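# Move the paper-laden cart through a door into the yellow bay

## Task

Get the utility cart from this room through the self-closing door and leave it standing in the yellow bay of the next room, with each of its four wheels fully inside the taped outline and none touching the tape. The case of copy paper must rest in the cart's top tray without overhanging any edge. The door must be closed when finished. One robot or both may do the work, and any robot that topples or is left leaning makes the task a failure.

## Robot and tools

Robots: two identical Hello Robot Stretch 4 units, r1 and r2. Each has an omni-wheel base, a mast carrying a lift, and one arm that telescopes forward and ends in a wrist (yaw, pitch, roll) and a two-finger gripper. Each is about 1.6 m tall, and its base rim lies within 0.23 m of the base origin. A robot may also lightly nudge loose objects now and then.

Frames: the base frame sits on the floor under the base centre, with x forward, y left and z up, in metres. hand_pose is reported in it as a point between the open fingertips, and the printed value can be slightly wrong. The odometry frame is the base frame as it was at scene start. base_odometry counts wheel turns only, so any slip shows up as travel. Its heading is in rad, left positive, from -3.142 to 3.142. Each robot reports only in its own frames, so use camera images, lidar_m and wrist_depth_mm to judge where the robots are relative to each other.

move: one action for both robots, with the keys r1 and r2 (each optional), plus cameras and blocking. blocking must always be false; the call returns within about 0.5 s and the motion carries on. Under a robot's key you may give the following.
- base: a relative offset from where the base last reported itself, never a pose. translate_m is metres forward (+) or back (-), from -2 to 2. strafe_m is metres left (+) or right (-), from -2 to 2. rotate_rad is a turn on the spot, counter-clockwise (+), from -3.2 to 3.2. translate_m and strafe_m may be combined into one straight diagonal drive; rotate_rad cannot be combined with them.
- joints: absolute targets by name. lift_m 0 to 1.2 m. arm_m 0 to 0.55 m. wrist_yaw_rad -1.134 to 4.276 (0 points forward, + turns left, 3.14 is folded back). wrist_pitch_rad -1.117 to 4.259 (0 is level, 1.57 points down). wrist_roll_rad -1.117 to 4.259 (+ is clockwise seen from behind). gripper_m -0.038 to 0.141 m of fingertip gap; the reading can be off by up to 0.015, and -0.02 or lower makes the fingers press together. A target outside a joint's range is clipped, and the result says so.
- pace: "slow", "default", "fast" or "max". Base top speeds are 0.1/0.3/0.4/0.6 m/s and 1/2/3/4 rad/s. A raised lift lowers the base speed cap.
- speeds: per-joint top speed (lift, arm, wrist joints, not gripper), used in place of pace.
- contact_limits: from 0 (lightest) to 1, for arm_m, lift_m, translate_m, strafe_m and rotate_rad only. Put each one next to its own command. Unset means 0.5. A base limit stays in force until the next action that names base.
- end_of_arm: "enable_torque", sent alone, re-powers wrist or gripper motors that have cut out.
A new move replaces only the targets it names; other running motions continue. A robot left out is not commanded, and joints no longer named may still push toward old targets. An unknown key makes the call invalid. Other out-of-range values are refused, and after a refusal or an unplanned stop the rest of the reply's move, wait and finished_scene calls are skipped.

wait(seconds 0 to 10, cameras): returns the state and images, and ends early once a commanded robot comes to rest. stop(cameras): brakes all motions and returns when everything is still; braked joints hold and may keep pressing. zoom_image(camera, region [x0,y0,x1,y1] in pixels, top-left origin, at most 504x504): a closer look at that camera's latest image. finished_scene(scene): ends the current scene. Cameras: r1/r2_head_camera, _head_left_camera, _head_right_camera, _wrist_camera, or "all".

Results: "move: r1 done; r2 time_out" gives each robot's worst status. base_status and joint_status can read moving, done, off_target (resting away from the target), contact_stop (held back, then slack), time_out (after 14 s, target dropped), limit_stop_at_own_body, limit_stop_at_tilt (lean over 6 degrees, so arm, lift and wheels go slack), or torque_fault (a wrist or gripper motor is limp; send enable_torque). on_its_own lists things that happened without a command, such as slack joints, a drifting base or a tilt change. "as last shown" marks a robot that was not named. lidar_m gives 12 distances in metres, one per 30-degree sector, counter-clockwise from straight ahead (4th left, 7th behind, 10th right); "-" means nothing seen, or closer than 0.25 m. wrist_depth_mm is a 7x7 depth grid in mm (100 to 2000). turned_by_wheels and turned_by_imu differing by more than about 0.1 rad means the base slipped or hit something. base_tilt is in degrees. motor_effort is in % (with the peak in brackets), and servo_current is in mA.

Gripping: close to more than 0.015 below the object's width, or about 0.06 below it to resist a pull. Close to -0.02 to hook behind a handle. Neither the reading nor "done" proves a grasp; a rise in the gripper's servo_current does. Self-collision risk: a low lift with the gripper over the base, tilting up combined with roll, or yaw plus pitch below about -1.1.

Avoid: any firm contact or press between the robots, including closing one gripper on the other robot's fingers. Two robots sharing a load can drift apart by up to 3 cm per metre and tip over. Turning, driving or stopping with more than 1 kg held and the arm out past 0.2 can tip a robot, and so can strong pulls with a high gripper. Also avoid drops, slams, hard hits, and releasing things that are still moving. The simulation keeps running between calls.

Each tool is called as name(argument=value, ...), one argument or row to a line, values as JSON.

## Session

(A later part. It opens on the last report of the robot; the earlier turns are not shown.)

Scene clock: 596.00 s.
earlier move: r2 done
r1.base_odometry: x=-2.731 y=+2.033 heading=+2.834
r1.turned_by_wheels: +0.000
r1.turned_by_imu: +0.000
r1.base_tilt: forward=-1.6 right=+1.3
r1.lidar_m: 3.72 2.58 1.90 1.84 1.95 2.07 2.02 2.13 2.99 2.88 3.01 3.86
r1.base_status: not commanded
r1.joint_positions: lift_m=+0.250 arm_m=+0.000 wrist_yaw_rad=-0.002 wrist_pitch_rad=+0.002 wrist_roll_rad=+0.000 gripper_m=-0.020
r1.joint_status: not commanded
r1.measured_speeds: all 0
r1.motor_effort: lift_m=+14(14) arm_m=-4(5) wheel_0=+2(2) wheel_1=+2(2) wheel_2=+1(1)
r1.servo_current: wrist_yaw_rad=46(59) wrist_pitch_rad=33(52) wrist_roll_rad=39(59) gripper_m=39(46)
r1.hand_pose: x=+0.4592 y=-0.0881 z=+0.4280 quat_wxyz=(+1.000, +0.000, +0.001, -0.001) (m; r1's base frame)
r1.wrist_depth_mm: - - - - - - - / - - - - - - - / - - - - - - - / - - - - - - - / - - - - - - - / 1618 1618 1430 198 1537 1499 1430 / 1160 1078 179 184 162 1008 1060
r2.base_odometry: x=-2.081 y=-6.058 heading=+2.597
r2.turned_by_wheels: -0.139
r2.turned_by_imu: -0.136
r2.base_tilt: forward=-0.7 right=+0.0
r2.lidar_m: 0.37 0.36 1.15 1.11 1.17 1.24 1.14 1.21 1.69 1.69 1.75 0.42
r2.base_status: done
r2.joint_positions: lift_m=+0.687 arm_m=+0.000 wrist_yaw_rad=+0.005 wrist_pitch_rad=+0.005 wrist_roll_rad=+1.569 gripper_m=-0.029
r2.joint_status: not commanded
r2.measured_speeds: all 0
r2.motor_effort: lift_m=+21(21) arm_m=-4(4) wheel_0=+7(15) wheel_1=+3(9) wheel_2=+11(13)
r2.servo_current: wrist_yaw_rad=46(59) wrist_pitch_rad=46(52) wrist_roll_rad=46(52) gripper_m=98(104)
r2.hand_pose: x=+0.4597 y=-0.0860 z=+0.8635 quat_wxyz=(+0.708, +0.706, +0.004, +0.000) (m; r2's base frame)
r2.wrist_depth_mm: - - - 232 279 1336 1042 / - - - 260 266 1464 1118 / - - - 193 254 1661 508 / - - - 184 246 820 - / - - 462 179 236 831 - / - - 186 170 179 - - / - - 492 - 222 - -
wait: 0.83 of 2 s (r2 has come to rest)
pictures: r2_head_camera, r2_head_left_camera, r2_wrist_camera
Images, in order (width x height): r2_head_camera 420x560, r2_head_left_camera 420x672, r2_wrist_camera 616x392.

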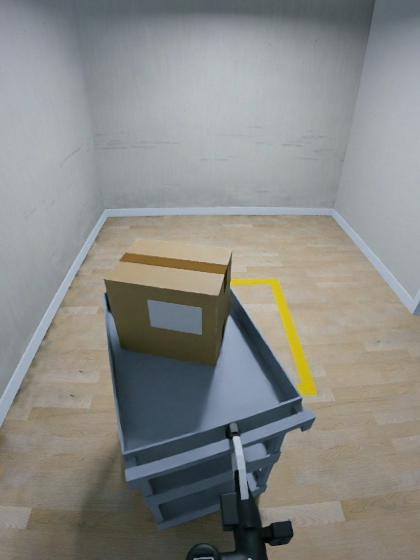

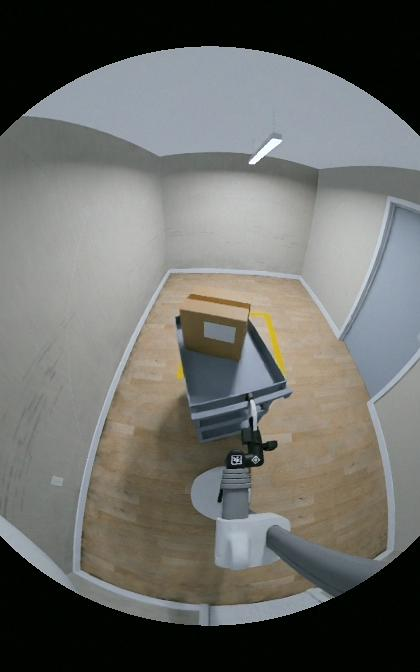

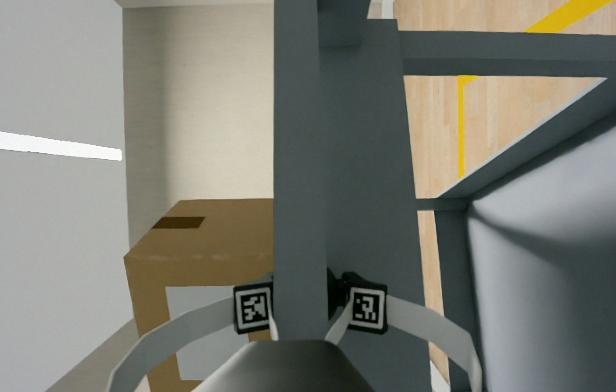

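move(
  blocking=false,
  r2={"base":{"translate_m":0.01,"strafe_m":0.17},"pace":"slow","contact_limits":{"translate_m":0.3}},
  cameras=[],
)

wait(
  seconds=3.5,
  cameras=["r2_head_camera"],
)

move(
  blocking=false,
  r2={"base":{"translate_m":0.025,"strafe_m":0.195},"pace":"slow","contact_limits":{"translate_m":0.3}},
  cameras=[],
)

wait(
  seconds=3.5,
  cameras=[],
)

move(
  blocking=false,
  r2={"base":{"rotate_rad":-0.175},"pace":"slow"},
  cameras=[],
)

wait(
  seconds=2,
  cameras=[],
)

move(
  blocking=false,
  r2={"base":{"translate_m":0.025,"strafe_m":0.195},"pace":"slow","contact_limits":{"translate_m":0.3}},
  cameras=[],
)

wait(
  seconds=3.5,
  cameras=[],
)

move(
  blocking=false,
  r2={"base":{"rotate_rad":-0.175},"pace":"slow"},
  cameras=[],
)

wait(
  seconds=2,
  cameras=["r2_head_camera","r2_head_left_camera","r2_wrist_camera"],
)

Scene clock: 619.30 s.
move: r2 moving
r1: as last shown
r1.base_tilt: forward=-1.6 right=+1.2
r1.lidar_m: 3.73 2.59 1.93 1.83 1.94 2.09 2.02 2.16 2.97 2.87 3.03 3.89
r1.servo_current: wrist_yaw_rad=52(65) wrist_pitch_rad=46(46) wrist_roll_rad=46(52) gripper_m=52(52)
r1.wrist_depth_mm: - - - - - - - / - - - - - - - / - - - - - - - / - - - - - - - / - - - - - - - / 1618 1618 1430 198 1499 1537 1430 / 1160 1078 179 184 162 1008 1060
r2.base_odometry: x=-2.089 y=-6.070 heading=+2.596
r2.turned_by_wheels: -0.001
r2.turned_by_imu: +0.000
r2.base_tilt: forward=-0.7 right=+0.1
r2.lidar_m: 0.35 0.33 1.14 1.09 1.15 1.25 1.14 1.22 1.72 1.72 1.77 0.44
r2.base_status: translate_m moving; strafe_m moving
r2.joint_positions: lift_m=+0.687 arm_m=+0.000 wrist_yaw_rad=+0.002 wrist_pitch_rad=+0.005 wrist_roll_rad=+1.569 gripper_m=-0.029
r2.joint_status: not commanded
r2.measured_speeds: translate_m=+0.004 strafe_m=+0.055 rotate_rad=-0.006 lift_m=+0.000 arm_m=+0.000 wrist_yaw_rad=-0.021 wrist_pitch_rad=+0.000 wrist_roll_rad=+0.000
r2.motor_effort: lift_m=+21(21) arm_m=-4(4) wheel_0=-10(10) wheel_1=+8(9) wheel_2=-5(9)
r2.servo_current: wrist_yaw_rad=65(65) wrist_pitch_rad=46(52) wrist_roll_rad=46(59) gripper_m=91(98)
r2.contact_limits: translate_m 0.3
r2.hand_pose: x=+0.4595 y=-0.0868 z=+0.8635 quat_wxyz=(+0.708, +0.706, +0.003, -0.001) (m; r2's base frame)
r2.wrist_depth_mm: - - - 235 283 1336 1025 / - - - 262 271 1464 1098 / - - - 194 256 1661 508 / - - - 185 247 820 - / - - 469 179 236 831 - / - 480 186 169 178 - - / - - 488 - 220 - -
pictures: none
No camera images: "cameras" was empty.

Scene clock: 621.67 s.
earlier move: r2 done
r1.base_odometry: x=-2.731 y=+2.033 heading=+2.834
r1.turned_by_wheels: +0.000
r1.turned_by_imu: +0.000
r1.base_tilt: forward=-1.6 right=+1.3
r1.lidar_m: 3.75 2.60 1.91 1.83 1.93 2.08 2.00 2.13 2.97 2.88 3.02 3.85
r1.base_status: not commanded
r1.joint_positions: lift_m=+0.250 arm_m=+0.000 wrist_yaw_rad=-0.002 wrist_pitch_rad=+0.002 wrist_roll_rad=+0.000 gripper_m=-0.020
r1.joint_status: not commanded
r1.measured_speeds: all 0
r1.motor_effort: lift_m=+14(14) arm_m=-4(5) wheel_0=+2(2) wheel_1=+2(2) wheel_2=+1(1)
r1.servo_current: wrist_yaw_rad=46(65) wrist_pitch_rad=39(52) wrist_roll_rad=52(65) gripper_m=33(52)
r1.hand_pose: x=+0.4592 y=-0.0881 z=+0.4280 quat_wxyz=(+1.000, +0.000, +0.001, -0.001) (m; r1's base frame)
r1.wrist_depth_mm: - - - - - - - / - - - - - - - / - - - - - - - / - - - - - - - / - - - - - - - / 1618 1576 1464 198 1537 1464 1537 / 1160 1060 179 184 162 1008 1060
r2.base_odometry: x=-2.178 y=-6.198 heading=+2.596
r2.turned_by_wheels: +0.000
r2.turned_by_imu: +0.000
r2.base_tilt: forward=-0.7 right=+0.1
r2.lidar_m: 0.38 0.39 0.97 0.92 0.97 1.21 1.17 1.23 1.71 1.86 1.93 0.42
r2.base_status: done
r2.joint_positions: lift_m=+0.687 arm_m=+0.000 wrist_yaw_rad=-0.006 wrist_pitch_rad=+0.005 wrist_roll_rad=+1.569 gripper_m=-0.029
r2.joint_status: not commanded
r2.measured_speeds: all 0
r2.motor_effort: lift_m=+21(21) arm_m=-4(4) wheel_0=-5(12) wheel_1=+5(9) wheel_2=-10(12)
r2.servo_current: wrist_yaw_rad=52(72) wrist_pitch_rad=46(59) wrist_roll_rad=46(65) gripper_m=98(98)
r2.contact_limits: translate_m 0.3
r2.hand_pose: x=+0.4588 y=-0.0892 z=+0.8635 quat_wxyz=(+0.708, +0.706, +0.000, -0.004) (m; r2's base frame)
r2.wrist_depth_mm: - - - 236 242 253 267 / - - - 178 240 1661 1160 / - - - 175 236 842 - / - - 500 233 234 842 - / - 484 473 172 231 831 - / - - 186 169 178 - - / - - 559 - - - -
wait: 2.37 of 3.5 s (r2 has come to rest)
pictures: r2_head_camera
Images, in order (width x height): r2_head_camera 420x560.

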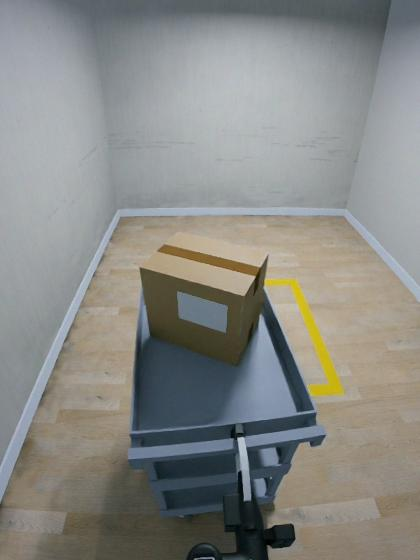

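Scene clock: 622.17 s.
move: r2 moving
r1: as last shown
r1.lidar_m: 3.74 2.57 1.89 1.86 1.95 2.10 2.02 2.18 2.96 2.89 2.99 3.86
r1.servo_current: wrist_yaw_rad=46(72) wrist_pitch_rad=46(52) wrist_roll_rad=33(65) gripper_m=46(52)
r1.wrist_depth_mm: - - - - - - - / - - - - - - - / - - - - - - - / - - - - - - - / - - - - - - - / 1661 1618 1464 199 1537 1537 1430 / 1138 1078 179 183 162 1025 1060
r2.base_odometry: x=-2.186 y=-6.209 heading=+2.595
r2.turned_by_wheels: -0.001
r2.turned_by_imu: -0.001
r2.base_tilt: forward=-0.7 right=+0.1
r2.lidar_m: 0.39 0.40 0.97 0.93 0.96 1.25 1.15 1.22 1.72 1.88 1.95 0.43
r2.base_status: translate_m moving; strafe_m moving
r2.joint_positions: lift_m=+0.687 arm_m=+0.000 wrist_yaw_rad=-0.006 wrist_pitch_rad=+0.005 wrist_roll_rad=+1.569 gripper_m=-0.029
r2.joint_status: not commanded
r2.measured_speeds: translate_m=+0.007 strafe_m=+0.052 rotate_rad=+0.001 lift_m=+0.000 arm_m=+0.000 wrist_yaw_rad=+0.000 wrist_pitch_rad=+0.000 wrist_roll_rad=+0.000
r2.motor_effort: lift_m=+21(21) arm_m=-4(4) wheel_0=-8(12) wheel_1=+10(10) wheel_2=-10(11)
r2.servo_current: wrist_yaw_rad=46(65) wrist_pitch_rad=46(52) wrist_roll_rad=33(52) gripper_m=91(98)
r2.contact_limits: translate_m 0.3
r2.hand_pose: x=+0.4588 y=-0.0892 z=+0.8635 quat_wxyz=(+0.708, +0.706, +0.000, -0.004) (m; r2's base frame)
r2.wrist_depth_mm: - - - 179 241 255 270 / - - - 177 237 1661 1118 / - - - 175 236 809 - / - - 496 232 233 842 - / - 492 469 172 230 831 - / - - 186 169 178 - - / - - 559 - - - -
pictures: none
No camera images: "cameras" was empty.

Scene clock: 624.83 s.
earlier move: r2 done
r1.base_odometry: x=-2.731 y=+2.033 heading=+2.834
r1.turned_by_wheels: +0.000
r1.turned_by_imu: +0.000
r1.base_tilt: forward=-1.6 right=+1.3
r1.lidar_m: 3.74 2.59 1.91 1.85 1.94 2.11 2.03 2.16 2.96 2.88 3.00 3.89
r1.base_status: not commanded
r1.joint_positions: lift_m=+0.250 arm_m=+0.000 wrist_yaw_rad=-0.002 wrist_pitch_rad=+0.002 wrist_roll_rad=+0.000 gripper_m=-0.020
r1.joint_status: not commanded
r1.measured_speeds: all 0
r1.motor_effort: lift_m=+13(14) arm_m=-4(5) wheel_0=+2(2) wheel_1=+2(2) wheel_2=+1(1)
r1.servo_current: wrist_yaw_rad=59(72) wrist_pitch_rad=33(52) wrist_roll_rad=39(65) gripper_m=46(52)
r1.hand_pose: x=+0.4592 y=-0.0881 z=+0.4280 quat_wxyz=(+1.000, +0.000, +0.001, -0.001) (m; r1's base frame)
r1.wrist_depth_mm: - - - - - - - / - - - - - - - / - - - - - - - / - - - - - - - / - - - - - - - / 1618 1618 1430 199 1537 1499 1464 / 1160 1098 179 183 161 1025 1060
r2.base_odometry: x=-2.300 y=-6.352 heading=+2.595
r2.turned_by_wheels: +0.000
r2.turned_by_imu: +0.000
r2.base_tilt: forward=-0.7 right=+0.0
r2.lidar_m: 0.39 0.44 0.74 0.73 0.78 1.12 1.19 1.21 1.76 2.04 2.13 0.42
r2.base_status: done
r2.joint_positions: lift_m=+0.687 arm_m=+0.000 wrist_yaw_rad=-0.006 wrist_pitch_rad=+0.005 wrist_roll_rad=+1.569 gripper_m=-0.029
r2.joint_status: not commanded
r2.measured_speeds: all 0
r2.motor_effort: lift_m=+21(21) arm_m=-4(4) wheel_0=-5(13) wheel_1=+6(10) wheel_2=-8(12)
r2.servo_current: wrist_yaw_rad=39(65) wrist_pitch_rad=46(52) wrist_roll_rad=52(65) gripper_m=91(98)
r2.contact_limits: translate_m 0.3
r2.hand_pose: x=+0.4588 y=-0.0892 z=+0.8635 quat_wxyz=(+0.708, +0.706, +0.000, -0.004) (m; r2's base frame)
r2.wrist_depth_mm: - - - 154 212 1537 1160 / - - - 157 216 788 - / - - 508 160 220 809 - / - 480 455 162 223 842 - / - - 521 167 228 842 - / - - 186 169 179 - - / - 145 - - - 1576 -
wait: 2.67 of 3.5 s (r2 has come to rest)
pictures: none
No camera images: "cameras" was empty.

Scene clock: 625.33 s.
move: r2 moving
r1: as last shown
r1.base_tilt: forward=-1.6 right=+1.2
r1.lidar_m: 3.74 2.57 1.93 1.85 1.94 2.07 2.01 2.15 2.97 2.88 3.01 3.85
r1.motor_effort: lift_m=+14(14) arm_m=-4(5) wheel_0=+1(2) wheel_1=+2(2) wheel_2=+1(1)
r1.servo_current: wrist_yaw_rad=65(72) wrist_pitch_rad=39(46) wrist_roll_rad=46(59) gripper_m=39(46)
r1.wrist_depth_mm: - - - - - - - / - - - - - - - / - - - - - - - / - - - - - - - / - - - - - - - / 1537 1618 1430 198 1499 1537 1430 / 1138 1078 178 182 162 1025 1060
r2.base_odometry: x=-2.300 y=-6.352 heading=+2.478
r2.turned_by_wheels: -0.117
r2.turned_by_imu: -0.114
r2.base_tilt: forward=-0.7 right=+0.1
r2.lidar_m: 0.37 0.40 0.81 0.69 0.77 0.98 1.20 1.19 1.55 2.05 2.11 0.44
r2.base_status: rotate_rad moving
r2.joint_positions: lift_m=+0.687 arm_m=+0.000 wrist_yaw_rad=+0.006 wrist_pitch_rad=+0.005 wrist_roll_rad=+1.569 gripper_m=-0.029
r2.joint_status: not commanded
r2.measured_speeds: translate_m=+0.000 strafe_m=+0.002 rotate_rad=-0.359 lift_m=+0.000 arm_m=+0.000 wrist_yaw_rad=+0.000 wrist_pitch_rad=+0.000 wrist_roll_rad=+0.000
r2.motor_effort: lift_m=+21(21) arm_m=-4(4) wheel_0=+7(14) wheel_1=+7(9) wheel_2=+10(12)
r2.servo_current: wrist_yaw_rad=46(52) wrist_pitch_rad=39(46) wrist_roll_rad=46(52) gripper_m=91(98)
r2.hand_pose: x=+0.4598 y=-0.0858 z=+0.8635 quat_wxyz=(+0.708, +0.706, +0.004, +0.000) (m; r2's base frame)
r2.wrist_depth_mm: - - - 167 228 254 1078 / - - - 167 228 1618 544 / - - 603 168 229 820 - / - - 459 169 230 831 - / - - 488 170 231 831 - / - - 186 170 179 - - / - - - - - - -
pictures: none
No camera images: "cameras" was empty.

Scene clock: 625.97 s.
earlier move: r2 done
r1.base_odometry: x=-2.731 y=+2.033 heading=+2.834
r1.turned_by_wheels: +0.000
r1.turned_by_imu: +0.000
r1.base_tilt: forward=-1.6 right=+1.3
r1.lidar_m: 3.73 2.58 1.93 1.84 1.96 2.11 2.02 2.16 2.98 2.88 3.01 3.88
r1.base_status: not commanded
r1.joint_positions: lift_m=+0.250 arm_m=+0.000 wrist_yaw_rad=-0.002 wrist_pitch_rad=+0.002 wrist_roll_rad=+0.000 gripper_m=-0.020
r1.joint_status: not commanded
r1.measured_speeds: all 0
r1.motor_effort: lift_m=+14(14) arm_m=-4(5) wheel_0=+2(2) wheel_1=+2(2) wheel_2=+1(1)
r1.servo_current: wrist_yaw_rad=46(72) wrist_pitch_rad=39(46) wrist_roll_rad=52(65) gripper_m=39(46)
r1.hand_pose: x=+0.4592 y=-0.0881 z=+0.4280 quat_wxyz=(+1.000, +0.000, +0.001, -0.001) (m; r1's base frame)
r1.wrist_depth_mm: - - - - - - - / - - - - - - - / - - - - - - - / - - - - - - - / - - - - - - - / 1576 1618 1464 198 1537 1464 1464 / 1160 1078 179 184 161 1025 1060
r2.base_odometry: x=-2.300 y=-6.352 heading=+2.422
r2.turned_by_wheels: -0.056
r2.turned_by_imu: -0.055
r2.base_tilt: forward=-0.7 right=+0.1
r2.lidar_m: 0.37 0.38 0.84 0.72 0.75 0.95 1.19 1.19 1.49 2.04 2.06 0.43
r2.base_status: done
r2.joint_positions: lift_m=+0.687 arm_m=+0.000 wrist_yaw_rad=+0.003 wrist_pitch_rad=+0.005 wrist_roll_rad=+1.569 gripper_m=-0.029
r2.joint_status: not commanded
r2.measured_speeds: all 0
r2.motor_effort: lift_m=+21(21) arm_m=-4(4) wheel_0=+5(14) wheel_1=+3(9) wheel_2=+9(12)
r2.servo_current: wrist_yaw_rad=39(52) wrist_pitch_rad=46(46) wrist_roll_rad=46(52) gripper_m=91(98)
r2.hand_pose: x=+0.4596 y=-0.0866 z=+0.8635 quat_wxyz=(+0.708, +0.706, +0.003, -0.001) (m; r2's base frame)
r2.wrist_depth_mm: - - - 229 247 254 259 / - - - 181 242 1661 1138 / - - - 178 239 809 - / - - 521 235 236 842 - / - 477 466 174 234 831 - / - - 186 171 179 - - / - - 544 - 227 - -
wait: 0.63 of 2 s (r2 has come to rest)
pictures: none
No camera images: "cameras" was empty.

Scene clock: 626.47 s.
move: r2 moving
r1: as last shown
r1.lidar_m: 3.74 2.60 1.90 1.84 1.93 2.11 2.01 2.14 2.98 2.89 3.03 3.87
r1.servo_current: wrist_yaw_rad=46(59) wrist_pitch_rad=39(46) wrist_roll_rad=52(52) gripper_m=52(52)
r1.wrist_depth_mm: - - - - - - - / - - - - - - - / - - - - - - - / - - - - - - - / - - - - - - - / 1618 1618 1464 198 1537 1464 1430 / 1118 1078 179 183 161 1008 1042
r2.base_odometry: x=-2.310 y=-6.361 heading=+2.421
r2.turned_by_wheels: -0.001
r2.turned_by_imu: -0.001
r2.base_tilt: forward=-0.7 right=+0.1
r2.lidar_m: 0.38 0.38 0.82 0.72 0.74 0.93 1.20 1.23 1.50 2.06 2.07 0.42
r2.base_status: translate_m moving; strafe_m moving
r2.joint_positions: lift_m=+0.687 arm_m=+0.000 wrist_yaw_rad=+0.000 wrist_pitch_rad=+0.005 wrist_roll_rad=+1.569 gripper_m=-0.029
r2.joint_status: not commanded
r2.measured_speeds: translate_m=+0.006 strafe_m=+0.052 rotate_rad=-0.002 lift_m=+0.000 arm_m=+0.000 wrist_yaw_rad=-0.027 wrist_pitch_rad=+0.000 wrist_roll_rad=+0.000
r2.motor_effort: lift_m=+21(21) arm_m=-4(4) wheel_0=-10(10) wheel_1=+9(9) wheel_2=-8(8)
r2.servo_current: wrist_yaw_rad=46(59) wrist_pitch_rad=46(46) wrist_roll_rad=39(52) gripper_m=98(98)
r2.contact_limits: translate_m 0.3
r2.hand_pose: x=+0.4593 y=-0.0874 z=+0.8635 quat_wxyz=(+0.708, +0.706, +0.002, -0.002) (m; r2's base frame)
r2.wrist_depth_mm: - - - 186 249 262 259 / - - - 182 244 1618 1138 / - - - 179 241 1576 - / - - 530 235 236 842 - / - 477 466 174 233 831 - / - - 186 170 179 - - / - - 544 - 227 - -
pictures: none
No camera images: "cameras" was empty.

Scene clock: 629.13 s.
earlier move: r2 done
r1.base_odometry: x=-2.731 y=+2.033 heading=+2.834
r1.turned_by_wheels: +0.000
r1.turned_by_imu: +0.000
r1.base_tilt: forward=-1.6 right=+1.3
r1.lidar_m: 3.74 2.58 1.91 1.83 1.94 2.10 2.02 2.16 2.97 2.87 3.01 3.87
r1.base_status: not commanded
r1.joint_positions: lift_m=+0.250 arm_m=+0.000 wrist_yaw_rad=-0.002 wrist_pitch_rad=+0.002 wrist_roll_rad=+0.000 gripper_m=-0.020
r1.joint_status: not commanded
r1.measured_speeds: all 0
r1.motor_effort: lift_m=+14(14) arm_m=-5(5) wheel_0=+2(2) wheel_1=+2(2) wheel_2=+1(1)
r1.servo_current: wrist_yaw_rad=52(72) wrist_pitch_rad=46(52) wrist_roll_rad=39(72) gripper_m=46(52)
r1.hand_pose: x=+0.4592 y=-0.0881 z=+0.4280 quat_wxyz=(+1.000, +0.000, +0.001, -0.001) (m; r1's base frame)
r1.wrist_depth_mm: - - - - - - - / - - - - - - - / - - - - - - - / - - - - - - - / - - - - - - - / 1576 1661 1464 198 1537 1537 1464 / 1160 1060 179 183 161 1008 1042
r2.base_odometry: x=-2.448 y=-6.482 heading=+2.421
r2.turned_by_wheels: +0.000
r2.turned_by_imu: +0.000
r2.base_tilt: forward=-0.7 right=+0.1
r2.lidar_m: 0.41 0.42 0.63 0.55 0.56 0.70 1.25 1.29 1.57 2.24 2.23 0.42
r2.base_status: done
r2.joint_positions: lift_m=+0.687 arm_m=+0.000 wrist_yaw_rad=-0.005 wrist_pitch_rad=+0.005 wrist_roll_rad=+1.569 gripper_m=-0.029
r2.joint_status: not commanded
r2.measured_speeds: all 0
r2.motor_effort: lift_m=+21(21) arm_m=-4(4) wheel_0=-3(15) wheel_1=+5(10) wheel_2=-8(13)
r2.servo_current: wrist_yaw_rad=59(65) wrist_pitch_rad=52(52) wrist_roll_rad=52(59) gripper_m=91(98)
r2.contact_limits: translate_m 0.3
r2.hand_pose: x=+0.4588 y=-0.0890 z=+0.8635 quat_wxyz=(+0.708, +0.706, +0.000, -0.004) (m; r2's base frame)
r2.wrist_depth_mm: - - - 158 216 1661 1138 / - - - 160 220 1537 - / - - 535 162 223 820 - / - 469 459 165 225 831 - / - - 504 168 229 842 - / - - 187 169 179 - - / - - - - - 1576 -
wait: 2.67 of 3.5 s (r2 has come to rest)
pictures: none
No camera images: "cameras" was empty.

Scene clock: 629.63 s.
move: r2 moving
r1: as last shown
r1.lidar_m: 3.74 2.60 1.89 1.85 1.94 2.07 2.02 2.17 2.99 2.88 2.99 3.85
r1.motor_effort: lift_m=+14(14) arm_m=-4(5) wheel_0=+1(2) wheel_1=+2(2) wheel_2=+1(1)
r1.servo_current: wrist_yaw_rad=52(59) wrist_pitch_rad=46(52) wrist_roll_rad=52(65) gripper_m=39(52)
r1.wrist_depth_mm: - - - - - - - / - - - - - - - / - - - - - - - / - - - - - - - / - - - - - - - / 1618 1576 1464 198 1499 1499 1499 / 1138 1098 178 183 162 1025 1060
r2.base_odometry: x=-2.448 y=-6.482 heading=+2.304
r2.turned_by_wheels: -0.118
r2.turned_by_imu: -0.114
r2.base_tilt: forward=-0.7 right=+0.0
r2.lidar_m: 0.37 0.39 0.68 0.55 0.56 0.64 1.12 1.27 1.44 2.24 2.22 0.43
r2.base_status: rotate_rad moving
r2.joint_positions: lift_m=+0.687 arm_m=+0.000 wrist_yaw_rad=+0.005 wrist_pitch_rad=+0.005 wrist_roll_rad=+1.569 gripper_m=-0.029
r2.joint_status: not commanded
r2.measured_speeds: translate_m=-0.001 strafe_m=+0.000 rotate_rad=-0.364 lift_m=+0.000 arm_m=+0.000 wrist_yaw_rad=+0.000 wrist_pitch_rad=+0.000 wrist_roll_rad=+0.000
r2.motor_effort: lift_m=+21(21) arm_m=-4(4) wheel_0=+11(12) wheel_1=+5(10) wheel_2=+10(13)
r2.servo_current: wrist_yaw_rad=59(59) wrist_pitch_rad=39(52) wrist_roll_rad=52(52) gripper_m=91(98)
r2.hand_pose: x=+0.4598 y=-0.0858 z=+0.8635 quat_wxyz=(+0.708, +0.706, +0.004, +0.000) (m; r2's base frame)
r2.wrist_depth_mm: - - - 174 235 259 259 / - - - 173 235 1661 1138 / - - - 172 233 809 - / - - 484 231 232 831 - / - - 477 171 231 831 - / - - 187 171 179 - - / - - 580 - 230 - -
pictures: none
No camera images: "cameras" was empty.

Scene clock: 630.27 s.
earlier move: r2 done
r1.base_odometry: x=-2.731 y=+2.033 heading=+2.834
r1.turned_by_wheels: +0.000
r1.turned_by_imu: +0.000
r1.base_tilt: forward=-1.6 right=+1.2
r1.lidar_m: 3.72 2.59 1.93 1.86 1.93 2.08 2.01 2.16 2.98 2.88 3.02 3.85
r1.base_status: not commanded
r1.joint_positions: lift_m=+0.250 arm_m=+0.000 wrist_yaw_rad=-0.002 wrist_pitch_rad=+0.002 wrist_roll_rad=+0.000 gripper_m=-0.020
r1.joint_status: not commanded
r1.measured_speeds: all 0
r1.motor_effort: lift_m=+14(14) arm_m=-5(5) wheel_0=+2(2) wheel_1=+2(2) wheel_2=+1(1)
r1.servo_current: wrist_yaw_rad=39(59) wrist_pitch_rad=39(52) wrist_roll_rad=33(65) gripper_m=39(52)
r1.hand_pose: x=+0.4592 y=-0.0881 z=+0.4280 quat_wxyz=(+1.000, +0.000, +0.001, -0.001) (m; r1's base frame)
r1.wrist_depth_mm: - - - - - - - / - - - - - - - / - - - - - - - / - - - - - - - / - - - - - - - / 1576 1661 1464 198 1499 1499 1499 / 1138 1078 179 183 162 1008 1042
r2.base_odometry: x=-2.448 y=-6.482 heading=+2.248
r2.turned_by_wheels: -0.056
r2.turned_by_imu: -0.055
r2.base_tilt: forward=-0.7 right=+0.1
r2.lidar_m: 0.38 0.37 0.68 0.56 0.55 0.64 1.02 1.24 1.35 2.26 2.24 0.46
r2.base_status: done
r2.joint_positions: lift_m=+0.687 arm_m=+0.000 wrist_yaw_rad=+0.003 wrist_pitch_rad=+0.005 wrist_roll_rad=+1.569 gripper_m=-0.029
r2.joint_status: not commanded
r2.measured_speeds: all 0
r2.motor_effort: lift_m=+21(21) arm_m=-4(4) wheel_0=+5(12) wheel_1=+3(10) wheel_2=+8(13)
r2.servo_current: wrist_yaw_rad=39(65) wrist_pitch_rad=46(52) wrist_roll_rad=39(59) gripper_m=98(98)
r2.hand_pose: x=+0.4596 y=-0.0866 z=+0.8635 quat_wxyz=(+0.708, +0.706, +0.003, -0.001) (m; r2's base frame)
r2.wrist_depth_mm: - - - 191 255 263 265 / - - - 187 249 1661 1098 / - - - 182 243 1661 - / - - 569 179 238 842 - / - 466 466 175 234 820 - / - - 186 171 179 - - / - - 525 - 224 - -
wait: 0.63 of 2 s (r2 has come to rest)
pictures: r2_head_camera, r2_head_left_camera, r2_wrist_camera
Images, in order (width x height): r2_head_camera 420x560, r2_head_left_camera 420x672, r2_wrist_camera 616x392.

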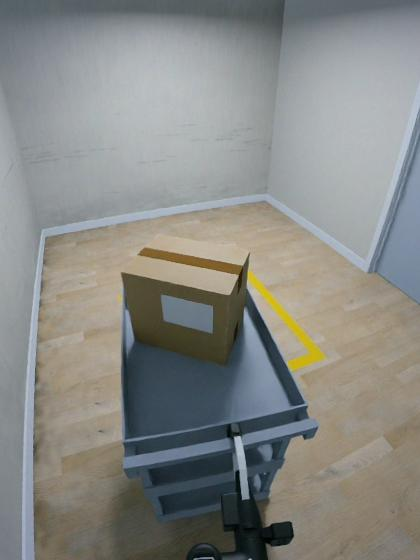

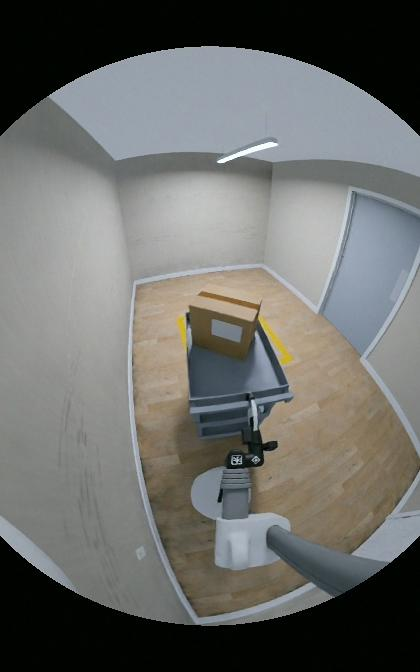

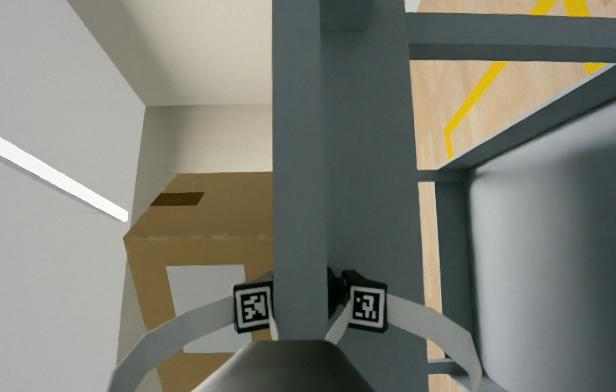

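move(
  blocking=false,
  r2={"base":{"translate_m":0.5,"strafe_m":0.06},"pace":"slow","contact_limits":{"translate_m":0.3}},
  cameras=[],
)

wait(
  seconds=7,
  cameras=["r2_head_camera","r2_head_left_camera","r2_wrist_camera"],
)

zoom_image(
  camera="r2_head_left_camera",
  region=[130, 230, 340, 460],
)

Scene clock: 637.63 s.
move: r2 moving
r1: as last shown
r1.base_tilt: forward=-1.6 right=+1.3
r1.lidar_m: 3.75 2.58 1.93 1.84 1.95 2.10 2.03 2.14 2.95 2.88 3.01 3.88
r1.motor_effort: lift_m=+14(14) arm_m=-4(5) wheel_0=+2(2) wheel_1=+2(2) wheel_2=+1(1)
r1.servo_current: wrist_yaw_rad=59(59) wrist_pitch_rad=39(52) wrist_roll_rad=33(59) gripper_m=39(52)
r1.wrist_depth_mm: - - - - - - - / - - - - - - - / - - - - - - - / - - - - - - - / - - - - - - - / 1618 1618 1464 198 1537 1499 1499 / 1138 1078 178 183 162 1025 1060
r2.base_odometry: x=-2.456 y=-6.473 heading=+2.248
r2.turned_by_wheels: +0.000
r2.turned_by_imu: +0.000
r2.base_tilt: forward=-0.7 right=+0.0
r2.lidar_m: 0.36 0.36 0.71 0.56 0.55 0.62 1.01 1.27 1.39 2.25 2.25 0.44
r2.base_status: translate_m moving; strafe_m moving
r2.joint_positions: lift_m=+0.687 arm_m=+0.000 wrist_yaw_rad=-0.001 wrist_pitch_rad=+0.005 wrist_roll_rad=+1.569 gripper_m=-0.029
r2.joint_status: not commanded
r2.measured_speeds: translate_m=+0.050 strafe_m=+0.005 rotate_rad=+0.000 lift_m=+0.000 arm_m=+0.000 wrist_yaw_rad=-0.016 wrist_pitch_rad=+0.000 wrist_roll_rad=+0.000
r2.motor_effort: lift_m=+21(21) arm_m=-4(4) wheel_0=+7(10) wheel_1=+8(8) wheel_2=-12(12)
r2.servo_current: wrist_yaw_rad=59(59) wrist_pitch_rad=46(52) wrist_roll_rad=46(52) gripper_m=91(98)
r2.contact_limits: translate_m 0.3
r2.hand_pose: x=+0.4593 y=-0.0876 z=+0.8635 quat_wxyz=(+0.708, +0.706, +0.002, -0.002) (m; r2's base frame)
r2.wrist_depth_mm: - - - 227 263 268 268 / - - - 190 253 1537 1160 / - - - 184 246 1708 - / - - 597 180 239 820 - / - 488 462 176 234 831 - / - - 187 169 179 - - / - - 517 - 223 - -
pictures: none
No camera images: "cameras" was empty.

Scene clock: 643.43 s.
earlier move: r2 done
r1.base_odometry: x=-2.731 y=+2.033 heading=+2.834
r1.turned_by_wheels: +0.000
r1.turned_by_imu: +0.000
r1.base_tilt: forward=-1.6 right=+1.2
r1.lidar_m: 3.75 2.58 1.90 1.84 1.94 2.11 2.03 2.16 2.99 2.87 2.99 3.87
r1.base_status: not commanded
r1.joint_positions: lift_m=+0.250 arm_m=+0.000 wrist_yaw_rad=-0.002 wrist_pitch_rad=+0.002 wrist_roll_rad=+0.000 gripper_m=-0.020
r1.joint_status: not commanded
r1.measured_speeds: all 0
r1.motor_effort: lift_m=+14(14) arm_m=-4(5) wheel_0=+2(2) wheel_1=+2(2) wheel_2=+1(1)
r1.servo_current: wrist_yaw_rad=46(65) wrist_pitch_rad=46(52) wrist_roll_rad=52(72) gripper_m=39(52)
r1.hand_pose: x=+0.4592 y=-0.0881 z=+0.4280 quat_wxyz=(+1.000, +0.000, +0.001, -0.001) (m; r1's base frame)
r1.wrist_depth_mm: - - - - - - - / - - - - - - - / - - - - - - - / - - - - - - - / - - - - - - - / 1576 1618 1464 199 1537 1499 1464 / 1138 1098 178 183 162 1008 1042
r2.base_odometry: x=-2.807 y=-6.130 heading=+2.248
r2.turned_by_wheels: +0.000
r2.turned_by_imu: +0.002
r2.base_tilt: forward=-0.6 right=+0.0
r2.lidar_m: 0.26 0.26 0.82 0.67 0.66 0.72 1.21 1.75 1.96 2.16 2.11 0.48
r2.base_status: done
r2.joint_positions: lift_m=+0.687 arm_m=+0.000 wrist_yaw_rad=+0.000 wrist_pitch_rad=+0.005 wrist_roll_rad=+1.569 gripper_m=-0.029
r2.joint_status: not commanded
r2.measured_speeds: all 0
r2.motor_effort: lift_m=+21(21) arm_m=-3(4) wheel_0=+4(13) wheel_1=+4(9) wheel_2=-5(17)
r2.servo_current: wrist_yaw_rad=39(59) wrist_pitch_rad=46(52) wrist_roll_rad=33(59) gripper_m=91(98)
r2.contact_limits: translate_m 0.3
r2.hand_pose: x=+0.4593 y=-0.0873 z=+0.8635 quat_wxyz=(+0.708, +0.706, +0.002, -0.002) (m; r2's base frame)
r2.wrist_depth_mm: - - - - - 1661 1138 / - - - 310 - 1661 1160 / - - - 319 351 353 351 / - - - 213 301 1708 1229 / - - - 190 253 1708 500 / - - 185 163 179 621 - / - - 427 - 204 - -
wait: 5.80 of 7 s (r2 has come to rest)
pictures: r2_head_camera, r2_head_left_camera, r2_wrist_camera
Images, in order (width x height): r2_head_camera 420x560, r2_head_left_camera 420x672, r2_wrist_camera 616x392.

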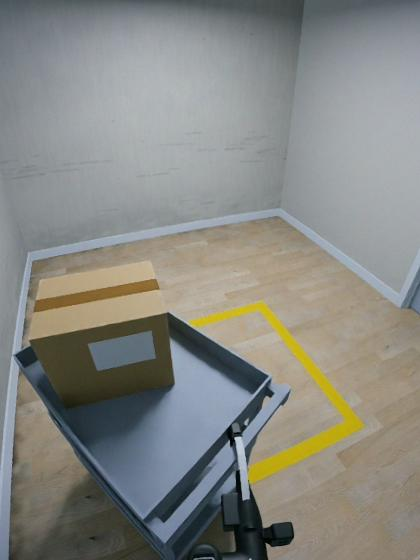

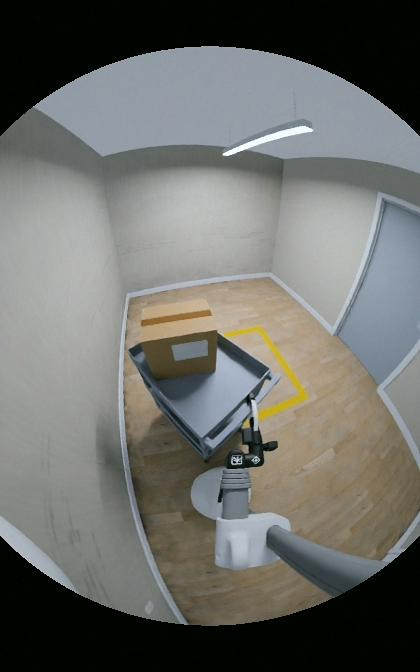

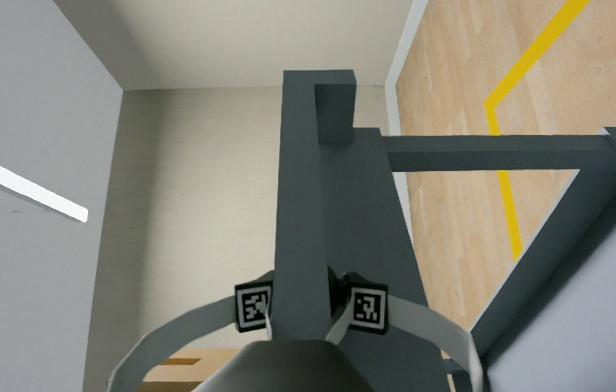

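Scaled by 2.191 from the camera's 420x672 image, which has a finer 600x960 frame.

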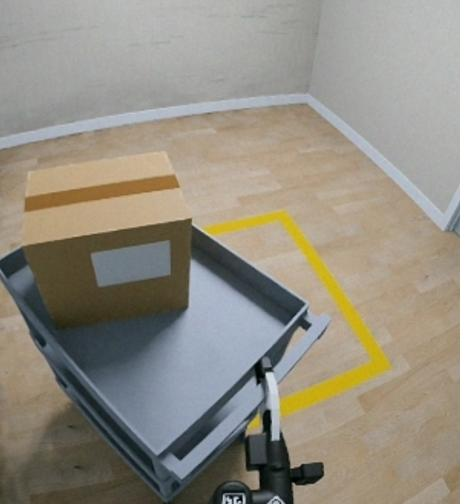

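move(
  blocking=false,
  r2={"joints":{"gripper_m":0.12}},
  cameras=[],
)

wait(
  seconds=2,
  cameras=[],
)

move(
  blocking=false,
  r2={"base":{"translate_m":-0.17},"pace":"slow"},
  cameras=[],
)

wait(
  seconds=3,
  cameras=[],
)

move(
  blocking=false,
  r2={"base":{"strafe_m":-0.35},"pace":"slow"},
  cameras=[],
)

wait(
  seconds=5,
  cameras=[],
)

move(
  blocking=false,
  r2={"base":{"rotate_rad":0.7},"pace":"slow"},
  cameras=[],
)

wait(
  seconds=3,
  cameras=["r2_head_camera","r2_head_left_camera","r2_wrist_camera"],
)

Scene clock: 661.17 s.
move: r2 moving
r1: as last shown
r1.base_tilt: forward=-1.6 right=+1.3
r1.lidar_m: 3.73 2.57 1.95 1.84 1.96 2.11 2.02 2.15 2.98 2.86 3.03 3.88
r1.motor_effort: lift_m=+14(14) arm_m=-4(5) wheel_0=+1(2) wheel_1=+2(2) wheel_2=+1(1)
r1.servo_current: wrist_yaw_rad=52(59) wrist_pitch_rad=39(46) wrist_roll_rad=39(78) gripper_m=46(46)
r1.wrist_depth_mm: - - - - - - - / - - - - - - - / - - - - - - - / - - - - - - - / - - - - - - - / 1618 1661 1499 198 1576 1537 1499 / 1118 1078 178 183 162 991 1042
r2.base_odometry: x=-2.807 y=-6.130 heading=+2.248
r2.turned_by_wheels: +0.000
r2.turned_by_imu: +0.000
r2.base_tilt: forward=-0.7 right=+0.0
r2.lidar_m: 0.27 0.26 0.82 0.67 0.65 0.73 1.24 1.76 1.95 2.16 2.12 0.51
r2.base_status: not commanded
r2.joint_positions: lift_m=+0.687 arm_m=+0.000 wrist_yaw_rad=+0.000 wrist_pitch_rad=+0.005 wrist_roll_rad=+1.569 gripper_m=-0.003
r2.joint_status: gripper_m moving
r2.measured_speeds: all 0
r2.motor_effort: lift_m=+21(21) arm_m=-4(4) wheel_0=+3(4) wheel_1=+4(4) wheel_2=-5(5)
r2.servo_current: wrist_yaw_rad=46(59) wrist_pitch_rad=46(52) wrist_roll_rad=59(59) gripper_m=78(85)
r2.contact_limits: translate_m 0.3
r2.hand_pose: x=+0.4593 y=-0.0873 z=+0.8635 quat_wxyz=(+0.708, +0.706, +0.002, -0.002) (m; r2's base frame)
r2.wrist_depth_mm: - - - - - 1661 1138 / - - - 320 - 1661 1160 / - - - 322 353 362 1060 / - - - 224 306 1756 1229 / - - - 193 256 1708 504 / - - 187 165 181 661 - / - - - - 206 - -
pictures: none
No camera images: "cameras" was empty.

Scene clock: 662.90 s.
earlier move: r2 done
r1.base_odometry: x=-2.731 y=+2.033 heading=+2.834
r1.turned_by_wheels: +0.000
r1.turned_by_imu: +0.000
r1.base_tilt: forward=-1.6 right=+1.3
r1.lidar_m: 3.73 2.60 1.91 1.86 1.97 2.10 2.01 2.14 2.97 2.86 3.02 3.85
r1.base_status: not commanded
r1.joint_positions: lift_m=+0.250 arm_m=+0.000 wrist_yaw_rad=-0.002 wrist_pitch_rad=+0.002 wrist_roll_rad=+0.000 gripper_m=-0.020
r1.joint_status: not commanded
r1.measured_speeds: all 0
r1.motor_effort: lift_m=+13(14) arm_m=-4(5) wheel_0=+2(2) wheel_1=+2(2) wheel_2=+1(1)
r1.servo_current: wrist_yaw_rad=59(72) wrist_pitch_rad=39(52) wrist_roll_rad=46(78) gripper_m=39(46)
r1.hand_pose: x=+0.4592 y=-0.0881 z=+0.4280 quat_wxyz=(+1.000, +0.000, +0.001, -0.001) (m; r1's base frame)
r1.wrist_depth_mm: - - - - - - - / - - - - - - - / - - - - - - - / - - - - - - - / - - - - - - - / 1661 1576 1499 199 1576 1499 1499 / 1160 1060 179 184 162 1008 1042
r2.base_odometry: x=-2.807 y=-6.130 heading=+2.248
r2.turned_by_wheels: +0.000
r2.turned_by_imu: +0.000
r2.base_tilt: forward=-0.7 right=+0.1
r2.lidar_m: 0.26 0.26 0.82 0.68 0.66 0.76 1.21 1.74 1.92 2.15 2.12 0.47
r2.base_status: not commanded
r2.joint_positions: lift_m=+0.687 arm_m=+0.000 wrist_yaw_rad=+0.000 wrist_pitch_rad=+0.005 wrist_roll_rad=+1.569 gripper_m=+0.120
r2.joint_status: all done
r2.measured_speeds: all 0
r2.motor_effort: lift_m=+21(21) arm_m=-4(4) wheel_0=+3(4) wheel_1=+4(5) wheel_2=-5(5)
r2.servo_current: wrist_yaw_rad=46(59) wrist_pitch_rad=46(52) wrist_roll_rad=46(59) gripper_m=52(143)
r2.contact_limits: translate_m 0.3
r2.hand_pose: x=+0.4593 y=-0.0873 z=+0.8635 quat_wxyz=(+0.708, +0.706, +0.002, -0.002) (m; r2's base frame)
r2.wrist_depth_mm: - - - - - 1708 1160 / - - - - - 1661 1205 / - - - 338 366 1499 1098 / - - - 301 320 1661 1229 / - - - 255 270 1576 517 / - - 198 171 214 603 - / - - 535 - 215 - -
wait: 1.73 of 2 s (r2 has come to rest)
pictures: none
No camera images: "cameras" was empty.

Scene clock: 663.40 s.
move: r2 moving
r1: as last shown
r1.lidar_m: 3.74 2.59 1.94 1.85 1.94 2.12 2.02 2.12 2.99 2.88 3.01 3.87
r1.motor_effort: lift_m=+14(14) arm_m=-4(5) wheel_0=+2(2) wheel_1=+2(2) wheel_2=+1(1)
r1.servo_current: wrist_yaw_rad=33(65) wrist_pitch_rad=39(46) wrist_roll_rad=46(65) gripper_m=39(46)
r1.wrist_depth_mm: - - - - - - - / - - - - - - - / - - - - - - - / - - - - - - - / - - - - - - - / 1618 1576 1499 199 1499 1537 1430 / 1160 1078 179 183 161 1008 1060
r2.base_odometry: x=-2.800 y=-6.139 heading=+2.248
r2.turned_by_wheels: +0.000
r2.turned_by_imu: +0.000
r2.base_tilt: forward=-0.7 right=+0.1
r2.lidar_m: 0.25 0.25 0.82 0.65 0.64 0.74 1.24 1.73 1.90 2.17 2.13 0.48
r2.base_status: translate_m moving
r2.joint_positions: lift_m=+0.687 arm_m=+0.000 wrist_yaw_rad=+0.000 wrist_pitch_rad=+0.005 wrist_roll_rad=+1.569 gripper_m=+0.120
r2.joint_status: not commanded
r2.measured_speeds: translate_m=-0.048 strafe_m=+0.000 rotate_rad=+0.002 lift_m=+0.000 arm_m=+0.000 wrist_yaw_rad=+0.000 wrist_pitch_rad=+0.000 wrist_roll_rad=+0.000
r2.motor_effort: lift_m=+21(21) arm_m=-3(4) wheel_0=-2(7) wheel_1=-7(7) wheel_2=+10(10)
r2.servo_current: wrist_yaw_rad=46(52) wrist_pitch_rad=39(46) wrist_roll_rad=39(65) gripper_m=52(59)
r2.hand_pose: x=+0.4593 y=-0.0873 z=+0.8635 quat_wxyz=(+0.708, +0.706, +0.002, -0.002) (m; r2's base frame)
r2.wrist_depth_mm: - - - - - 1661 1160 / - - - - - 1708 1160 / - - - 345 384 1537 1118 / - - - 312 334 1618 466 / - - - 263 278 1618 517 / - - 199 179 200 615 - / - - 517 - 221 - -
pictures: none
No camera images: "cameras" was empty.

Scene clock: 665.90 s.
earlier move: r2 done
r1.base_odometry: x=-2.731 y=+2.033 heading=+2.834
r1.turned_by_wheels: +0.000
r1.turned_by_imu: +0.000
r1.base_tilt: forward=-1.6 right=+1.3
r1.lidar_m: 3.75 2.60 1.92 1.84 1.93 2.10 2.02 2.18 2.95 2.88 3.03 3.86
r1.base_status: not commanded
r1.joint_positions: lift_m=+0.250 arm_m=+0.000 wrist_yaw_rad=-0.002 wrist_pitch_rad=+0.002 wrist_roll_rad=+0.000 gripper_m=-0.020
r1.joint_status: not commanded
r1.measured_speeds: all 0
r1.motor_effort: lift_m=+14(14) arm_m=-4(5) wheel_0=+2(2) wheel_1=+2(2) wheel_2=+1(1)
r1.servo_current: wrist_yaw_rad=33(72) wrist_pitch_rad=46(52) wrist_roll_rad=52(72) gripper_m=46(46)
r1.hand_pose: x=+0.4592 y=-0.0881 z=+0.4280 quat_wxyz=(+1.000, +0.000, +0.001, -0.001) (m; r1's base frame)
r1.wrist_depth_mm: - - - - - - - / - - - - - - - / - - - - - - - / - - - - - - - / - - - - - - - / 1618 1661 1464 198 1537 1499 1464 / 1138 1060 178 183 162 1008 1042
r2.base_odometry: x=-2.701 y=-6.262 heading=+2.248
r2.turned_by_wheels: +0.000
r2.turned_by_imu: +0.000
r2.base_tilt: forward=-0.7 right=+0.1
r2.lidar_m: 0.41 0.48 0.73 0.62 0.61 0.70 1.12 1.60 1.78 2.20 2.19 0.71
r2.base_status: done
r2.joint_positions: lift_m=+0.687 arm_m=+0.000 wrist_yaw_rad=+0.000 wrist_pitch_rad=+0.005 wrist_roll_rad=+1.569 gripper_m=+0.120
r2.joint_status: not commanded
r2.measured_speeds: all 0
r2.motor_effort: lift_m=+21(21) arm_m=-3(4) wheel_0=-3(9) wheel_1=-4(7) wheel_2=+6(11)
r2.servo_current: wrist_yaw_rad=52(59) wrist_pitch_rad=39(52) wrist_roll_rad=46(65) gripper_m=52(65)
r2.hand_pose: x=+0.4593 y=-0.0873 z=+0.8635 quat_wxyz=(+0.708, +0.706, +0.002, -0.002) (m; r2's base frame)
r2.wrist_depth_mm: - - - - - 1708 1160 / - - - - - 1756 1160 / - - - - - 1708 1118 / - - - 492 - 1921 488 / - - - 402 436 715 - / - - 198 304 198 - - / - - 569 - - - -
wait: 2.50 of 3 s (r2 has come to rest)
pictures: none
No camera images: "cameras" was empty.

Scene clock: 666.40 s.
move: r2 moving
r1: as last shown
r1.base_tilt: forward=-1.5 right=+1.3
r1.lidar_m: 3.74 2.57 1.92 1.86 1.93 2.11 2.02 2.16 2.96 2.88 3.02 3.87
r1.servo_current: wrist_yaw_rad=65(72) wrist_pitch_rad=39(46) wrist_roll_rad=52(65) gripper_m=39(52)
r1.wrist_depth_mm: - - - - - - - / - - - - - - - / - - - - - - - / - - - - - - - / - - - - - - - / 1661 1618 1464 198 1499 1499 1499 / 1138 1078 178 183 162 1025 1042
r2.base_odometry: x=-2.690 y=-6.253 heading=+2.248
r2.turned_by_wheels: +0.000
r2.turned_by_imu: +0.000
r2.base_tilt: forward=-0.7 right=+0.1
r2.lidar_m: 0.41 0.45 0.79 0.62 0.62 0.73 1.15 1.59 1.77 2.19 2.17 0.76
r2.base_status: strafe_m moving
r2.joint_positions: lift_m=+0.687 arm_m=+0.000 wrist_yaw_rad=+0.000 wrist_pitch_rad=+0.005 wrist_roll_rad=+1.569 gripper_m=+0.120
r2.joint_status: not commanded
r2.measured_speeds: translate_m=-0.001 strafe_m=-0.057 rotate_rad=+0.004 lift_m=+0.000 arm_m=+0.000 wrist_yaw_rad=+0.000 wrist_pitch_rad=+0.000 wrist_roll_rad=+0.000
r2.motor_effort: lift_m=+21(21) arm_m=-4(4) wheel_0=+9(9) wheel_1=-9(9) wheel_2=-1(5)
r2.servo_current: wrist_yaw_rad=46(59) wrist_pitch_rad=46(46) wrist_roll_rad=46(65) gripper_m=52(52)
r2.hand_pose: x=+0.4593 y=-0.0873 z=+0.8635 quat_wxyz=(+0.708, +0.706, +0.002, -0.002) (m; r2's base frame)
r2.wrist_depth_mm: - - - - - 1661 1160 / - - - - - 1708 1182 / - - - - - 1756 1182 / - - - 521 - 1756 496 / - - - 413 - 699 - / - - 198 314 198 - - / - - 564 - - - -
pictures: none
No camera images: "cameras" was empty.

Scene clock: 670.53 s.
earlier move: r2 done
r1.base_odometry: x=-2.731 y=+2.033 heading=+2.834
r1.turned_by_wheels: +0.000
r1.turned_by_imu: +0.000
r1.base_tilt: forward=-1.6 right=+1.3
r1.lidar_m: 3.74 2.58 1.91 1.86 1.96 2.09 2.00 2.16 2.99 2.87 3.01 3.87
r1.base_status: not commanded
r1.joint_positions: lift_m=+0.250 arm_m=+0.000 wrist_yaw_rad=-0.002 wrist_pitch_rad=+0.002 wrist_roll_rad=+0.000 gripper_m=-0.020
r1.joint_status: not commanded
r1.measured_speeds: all 0
r1.motor_effort: lift_m=+14(14) arm_m=-4(5) wheel_0=+1(2) wheel_1=+2(2) wheel_2=+1(1)
r1.servo_current: wrist_yaw_rad=46(72) wrist_pitch_rad=39(52) wrist_roll_rad=59(65) gripper_m=39(52)
r1.hand_pose: x=+0.4592 y=-0.0881 z=+0.4280 quat_wxyz=(+1.000, +0.000, +0.001, -0.001) (m; r1's base frame)
r1.wrist_depth_mm: - - - - - - - / - - - - - - - / - - - - - - - / - - - - - - - / - - - - - - - / 1618 1661 1464 198 1499 1464 1464 / 1160 1060 178 184 162 1008 1060
r2.base_odometry: x=-2.428 y=-6.043 heading=+2.248
r2.turned_by_wheels: +0.000
r2.turned_by_imu: +0.000
r2.base_tilt: forward=-0.7 right=+0.0
r2.lidar_m: 0.69 0.57 0.57 0.93 0.93 1.04 1.50 1.44 1.65 1.88 1.86 2.19
r2.base_status: done
r2.joint_positions: lift_m=+0.687 arm_m=+0.000 wrist_yaw_rad=+0.000 wrist_pitch_rad=+0.005 wrist_roll_rad=+1.569 gripper_m=+0.120
r2.joint_status: not commanded
r2.measured_speeds: all 0
r2.motor_effort: lift_m=+21(21) arm_m=-4(4) wheel_0=+4(10) wheel_1=-4(9) wheel_2=+0(5)
r2.servo_current: wrist_yaw_rad=46(59) wrist_pitch_rad=46(52) wrist_roll_rad=46(65) gripper_m=52(59)
r2.hand_pose: x=+0.4593 y=-0.0873 z=+0.8635 quat_wxyz=(+0.708, +0.706, +0.002, -0.002) (m; r2's base frame)
r2.wrist_depth_mm: - - - - - 1708 1160 / - - - - - 1756 1182 / - - - - - 1708 1205 / - - - - - 1708 1182 / - - - - - 1618 1205 / - - 199 - 214 1499 1205 / - - - - - 1756 1160
wait: 4.13 of 5 s (r2 has come to rest)
pictures: none
No camera images: "cameras" was empty.

Scene clock: 671.03 s.
move: r2 moving
r1: as last shown
r1.lidar_m: 3.72 2.62 1.93 1.85 1.93 2.09 1.99 2.16 3.00 2.87 3.02 3.86
r1.motor_effort: lift_m=+14(14) arm_m=-4(5) wheel_0=+2(2) wheel_1=+2(2) wheel_2=+1(1)
r1.servo_current: wrist_yaw_rad=46(65) wrist_pitch_rad=39(46) wrist_roll_rad=52(59) gripper_m=46(46)
r1.wrist_depth_mm: - - - - - - - / - - - - - - - / - - - - - - - / - - - - - - - / - - - - - - - / 1537 1576 1464 198 1537 1537 1464 / 1138 1098 179 183 162 991 1042
r2.base_odometry: x=-2.429 y=-6.043 heading=+2.373
r2.turned_by_wheels: +0.125
r2.turned_by_imu: +0.121
r2.base_tilt: forward=-0.7 right=+0.0
r2.lidar_m: 0.63 0.57 1.08 0.93 0.96 1.13 1.47 1.47 1.76 1.84 1.88 2.32
r2.base_status: rotate_rad moving
r2.joint_positions: lift_m=+0.687 arm_m=+0.000 wrist_yaw_rad=+0.000 wrist_pitch_rad=+0.005 wrist_roll_rad=+1.569 gripper_m=+0.120
r2.joint_status: not commanded
r2.measured_speeds: translate_m=+0.000 strafe_m=+0.000 rotate_rad=+0.483 lift_m=+0.000 arm_m=+0.000 wrist_yaw_rad=+0.000 wrist_pitch_rad=+0.000 wrist_roll_rad=+0.000
r2.motor_effort: lift_m=+21(21) arm_m=-4(4) wheel_0=-3(7) wheel_1=-8(8) wheel_2=-9(10)
r2.servo_current: wrist_yaw_rad=52(59) wrist_pitch_rad=46(52) wrist_roll_rad=46(52) gripper_m=52(52)
r2.hand_pose: x=+0.4593 y=-0.0873 z=+0.8635 quat_wxyz=(+0.708, +0.706, +0.002, -0.002) (m; r2's base frame)
r2.wrist_depth_mm: - - - - - 1708 1160 / - - - - - 1661 1160 / - - - - - 1708 1205 / - - - - - 1708 1205 / - - - - - 1661 1182 / - - 198 - 200 1499 1205 / - - - - - 707 530
pictures: none
No camera images: "cameras" was empty.

Scene clock: 672.50 s.
earlier move: r2 done
r1.base_odometry: x=-2.731 y=+2.033 heading=+2.834
r1.turned_by_wheels: +0.000
r1.turned_by_imu: +0.000
r1.base_tilt: forward=-1.6 right=+1.3
r1.lidar_m: 3.73 2.61 1.93 1.84 1.94 2.11 2.01 2.17 2.96 2.87 3.01 3.90
r1.base_status: not commanded
r1.joint_positions: lift_m=+0.250 arm_m=+0.000 wrist_yaw_rad=-0.002 wrist_pitch_rad=+0.002 wrist_roll_rad=+0.000 gripper_m=-0.020
r1.joint_status: not commanded
r1.measured_speeds: all 0
r1.motor_effort: lift_m=+13(14) arm_m=-5(5) wheel_0=+1(2) wheel_1=+2(2) wheel_2=+1(1)
r1.servo_current: wrist_yaw_rad=39(65) wrist_pitch_rad=39(46) wrist_roll_rad=52(59) gripper_m=39(52)
r1.hand_pose: x=+0.4592 y=-0.0881 z=+0.4280 quat_wxyz=(+1.000, +0.000, +0.001, -0.001) (m; r1's base frame)
r1.wrist_depth_mm: - - - - - - - / - - - - - - - / - - - - - - - / - - - - - - - / - - - - - - - / 1618 1618 1430 198 1537 1499 1464 / 1138 1060 178 183 162 1008 1060
r2.base_odometry: x=-2.428 y=-6.043 heading=+2.947
r2.turned_by_wheels: +0.574
r2.turned_by_imu: +0.559
r2.base_tilt: forward=-0.7 right=+0.1
r2.lidar_m: 0.56 1.03 0.92 0.96 1.17 1.46 1.48 1.87 1.85 1.88 2.33 0.61
r2.base_status: done
r2.joint_positions: lift_m=+0.687 arm_m=+0.000 wrist_yaw_rad=+0.000 wrist_pitch_rad=+0.005 wrist_roll_rad=+1.569 gripper_m=+0.120
r2.joint_status: not commanded
r2.measured_speeds: all 0
r2.motor_effort: lift_m=+21(21) arm_m=-3(4) wheel_0=-4(8) wheel_1=-5(9) wheel_2=-7(10)
r2.servo_current: wrist_yaw_rad=52(59) wrist_pitch_rad=46(52) wrist_roll_rad=39(52) gripper_m=59(59)
r2.hand_pose: x=+0.4593 y=-0.0873 z=+0.8635 quat_wxyz=(+0.708, +0.706, +0.002, -0.002) (m; r2's base frame)
r2.wrist_depth_mm: - - - 445 - 1756 452 / - - - 439 - 831 442 / - - 854 433 1025 - 436 / - - 691 427 1042 - 430 / - - 732 418 424 - 421 / - 186 196 357 189 - - / - - - - - 413 415
wait: 1.47 of 3 s (r2 has come to rest)
pictures: r2_head_camera, r2_head_left_camera, r2_wrist_camera
Images, in order (width x height): r2_head_camera 420x560, r2_head_left_camera 420x672, r2_wrist_camera 616x392.

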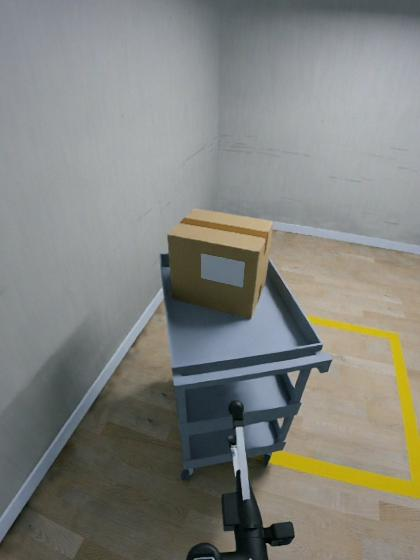

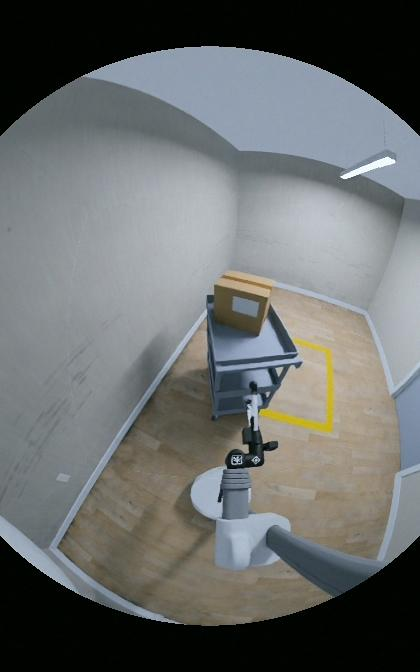

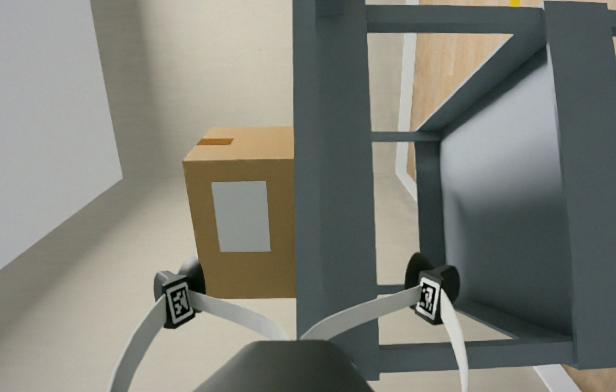

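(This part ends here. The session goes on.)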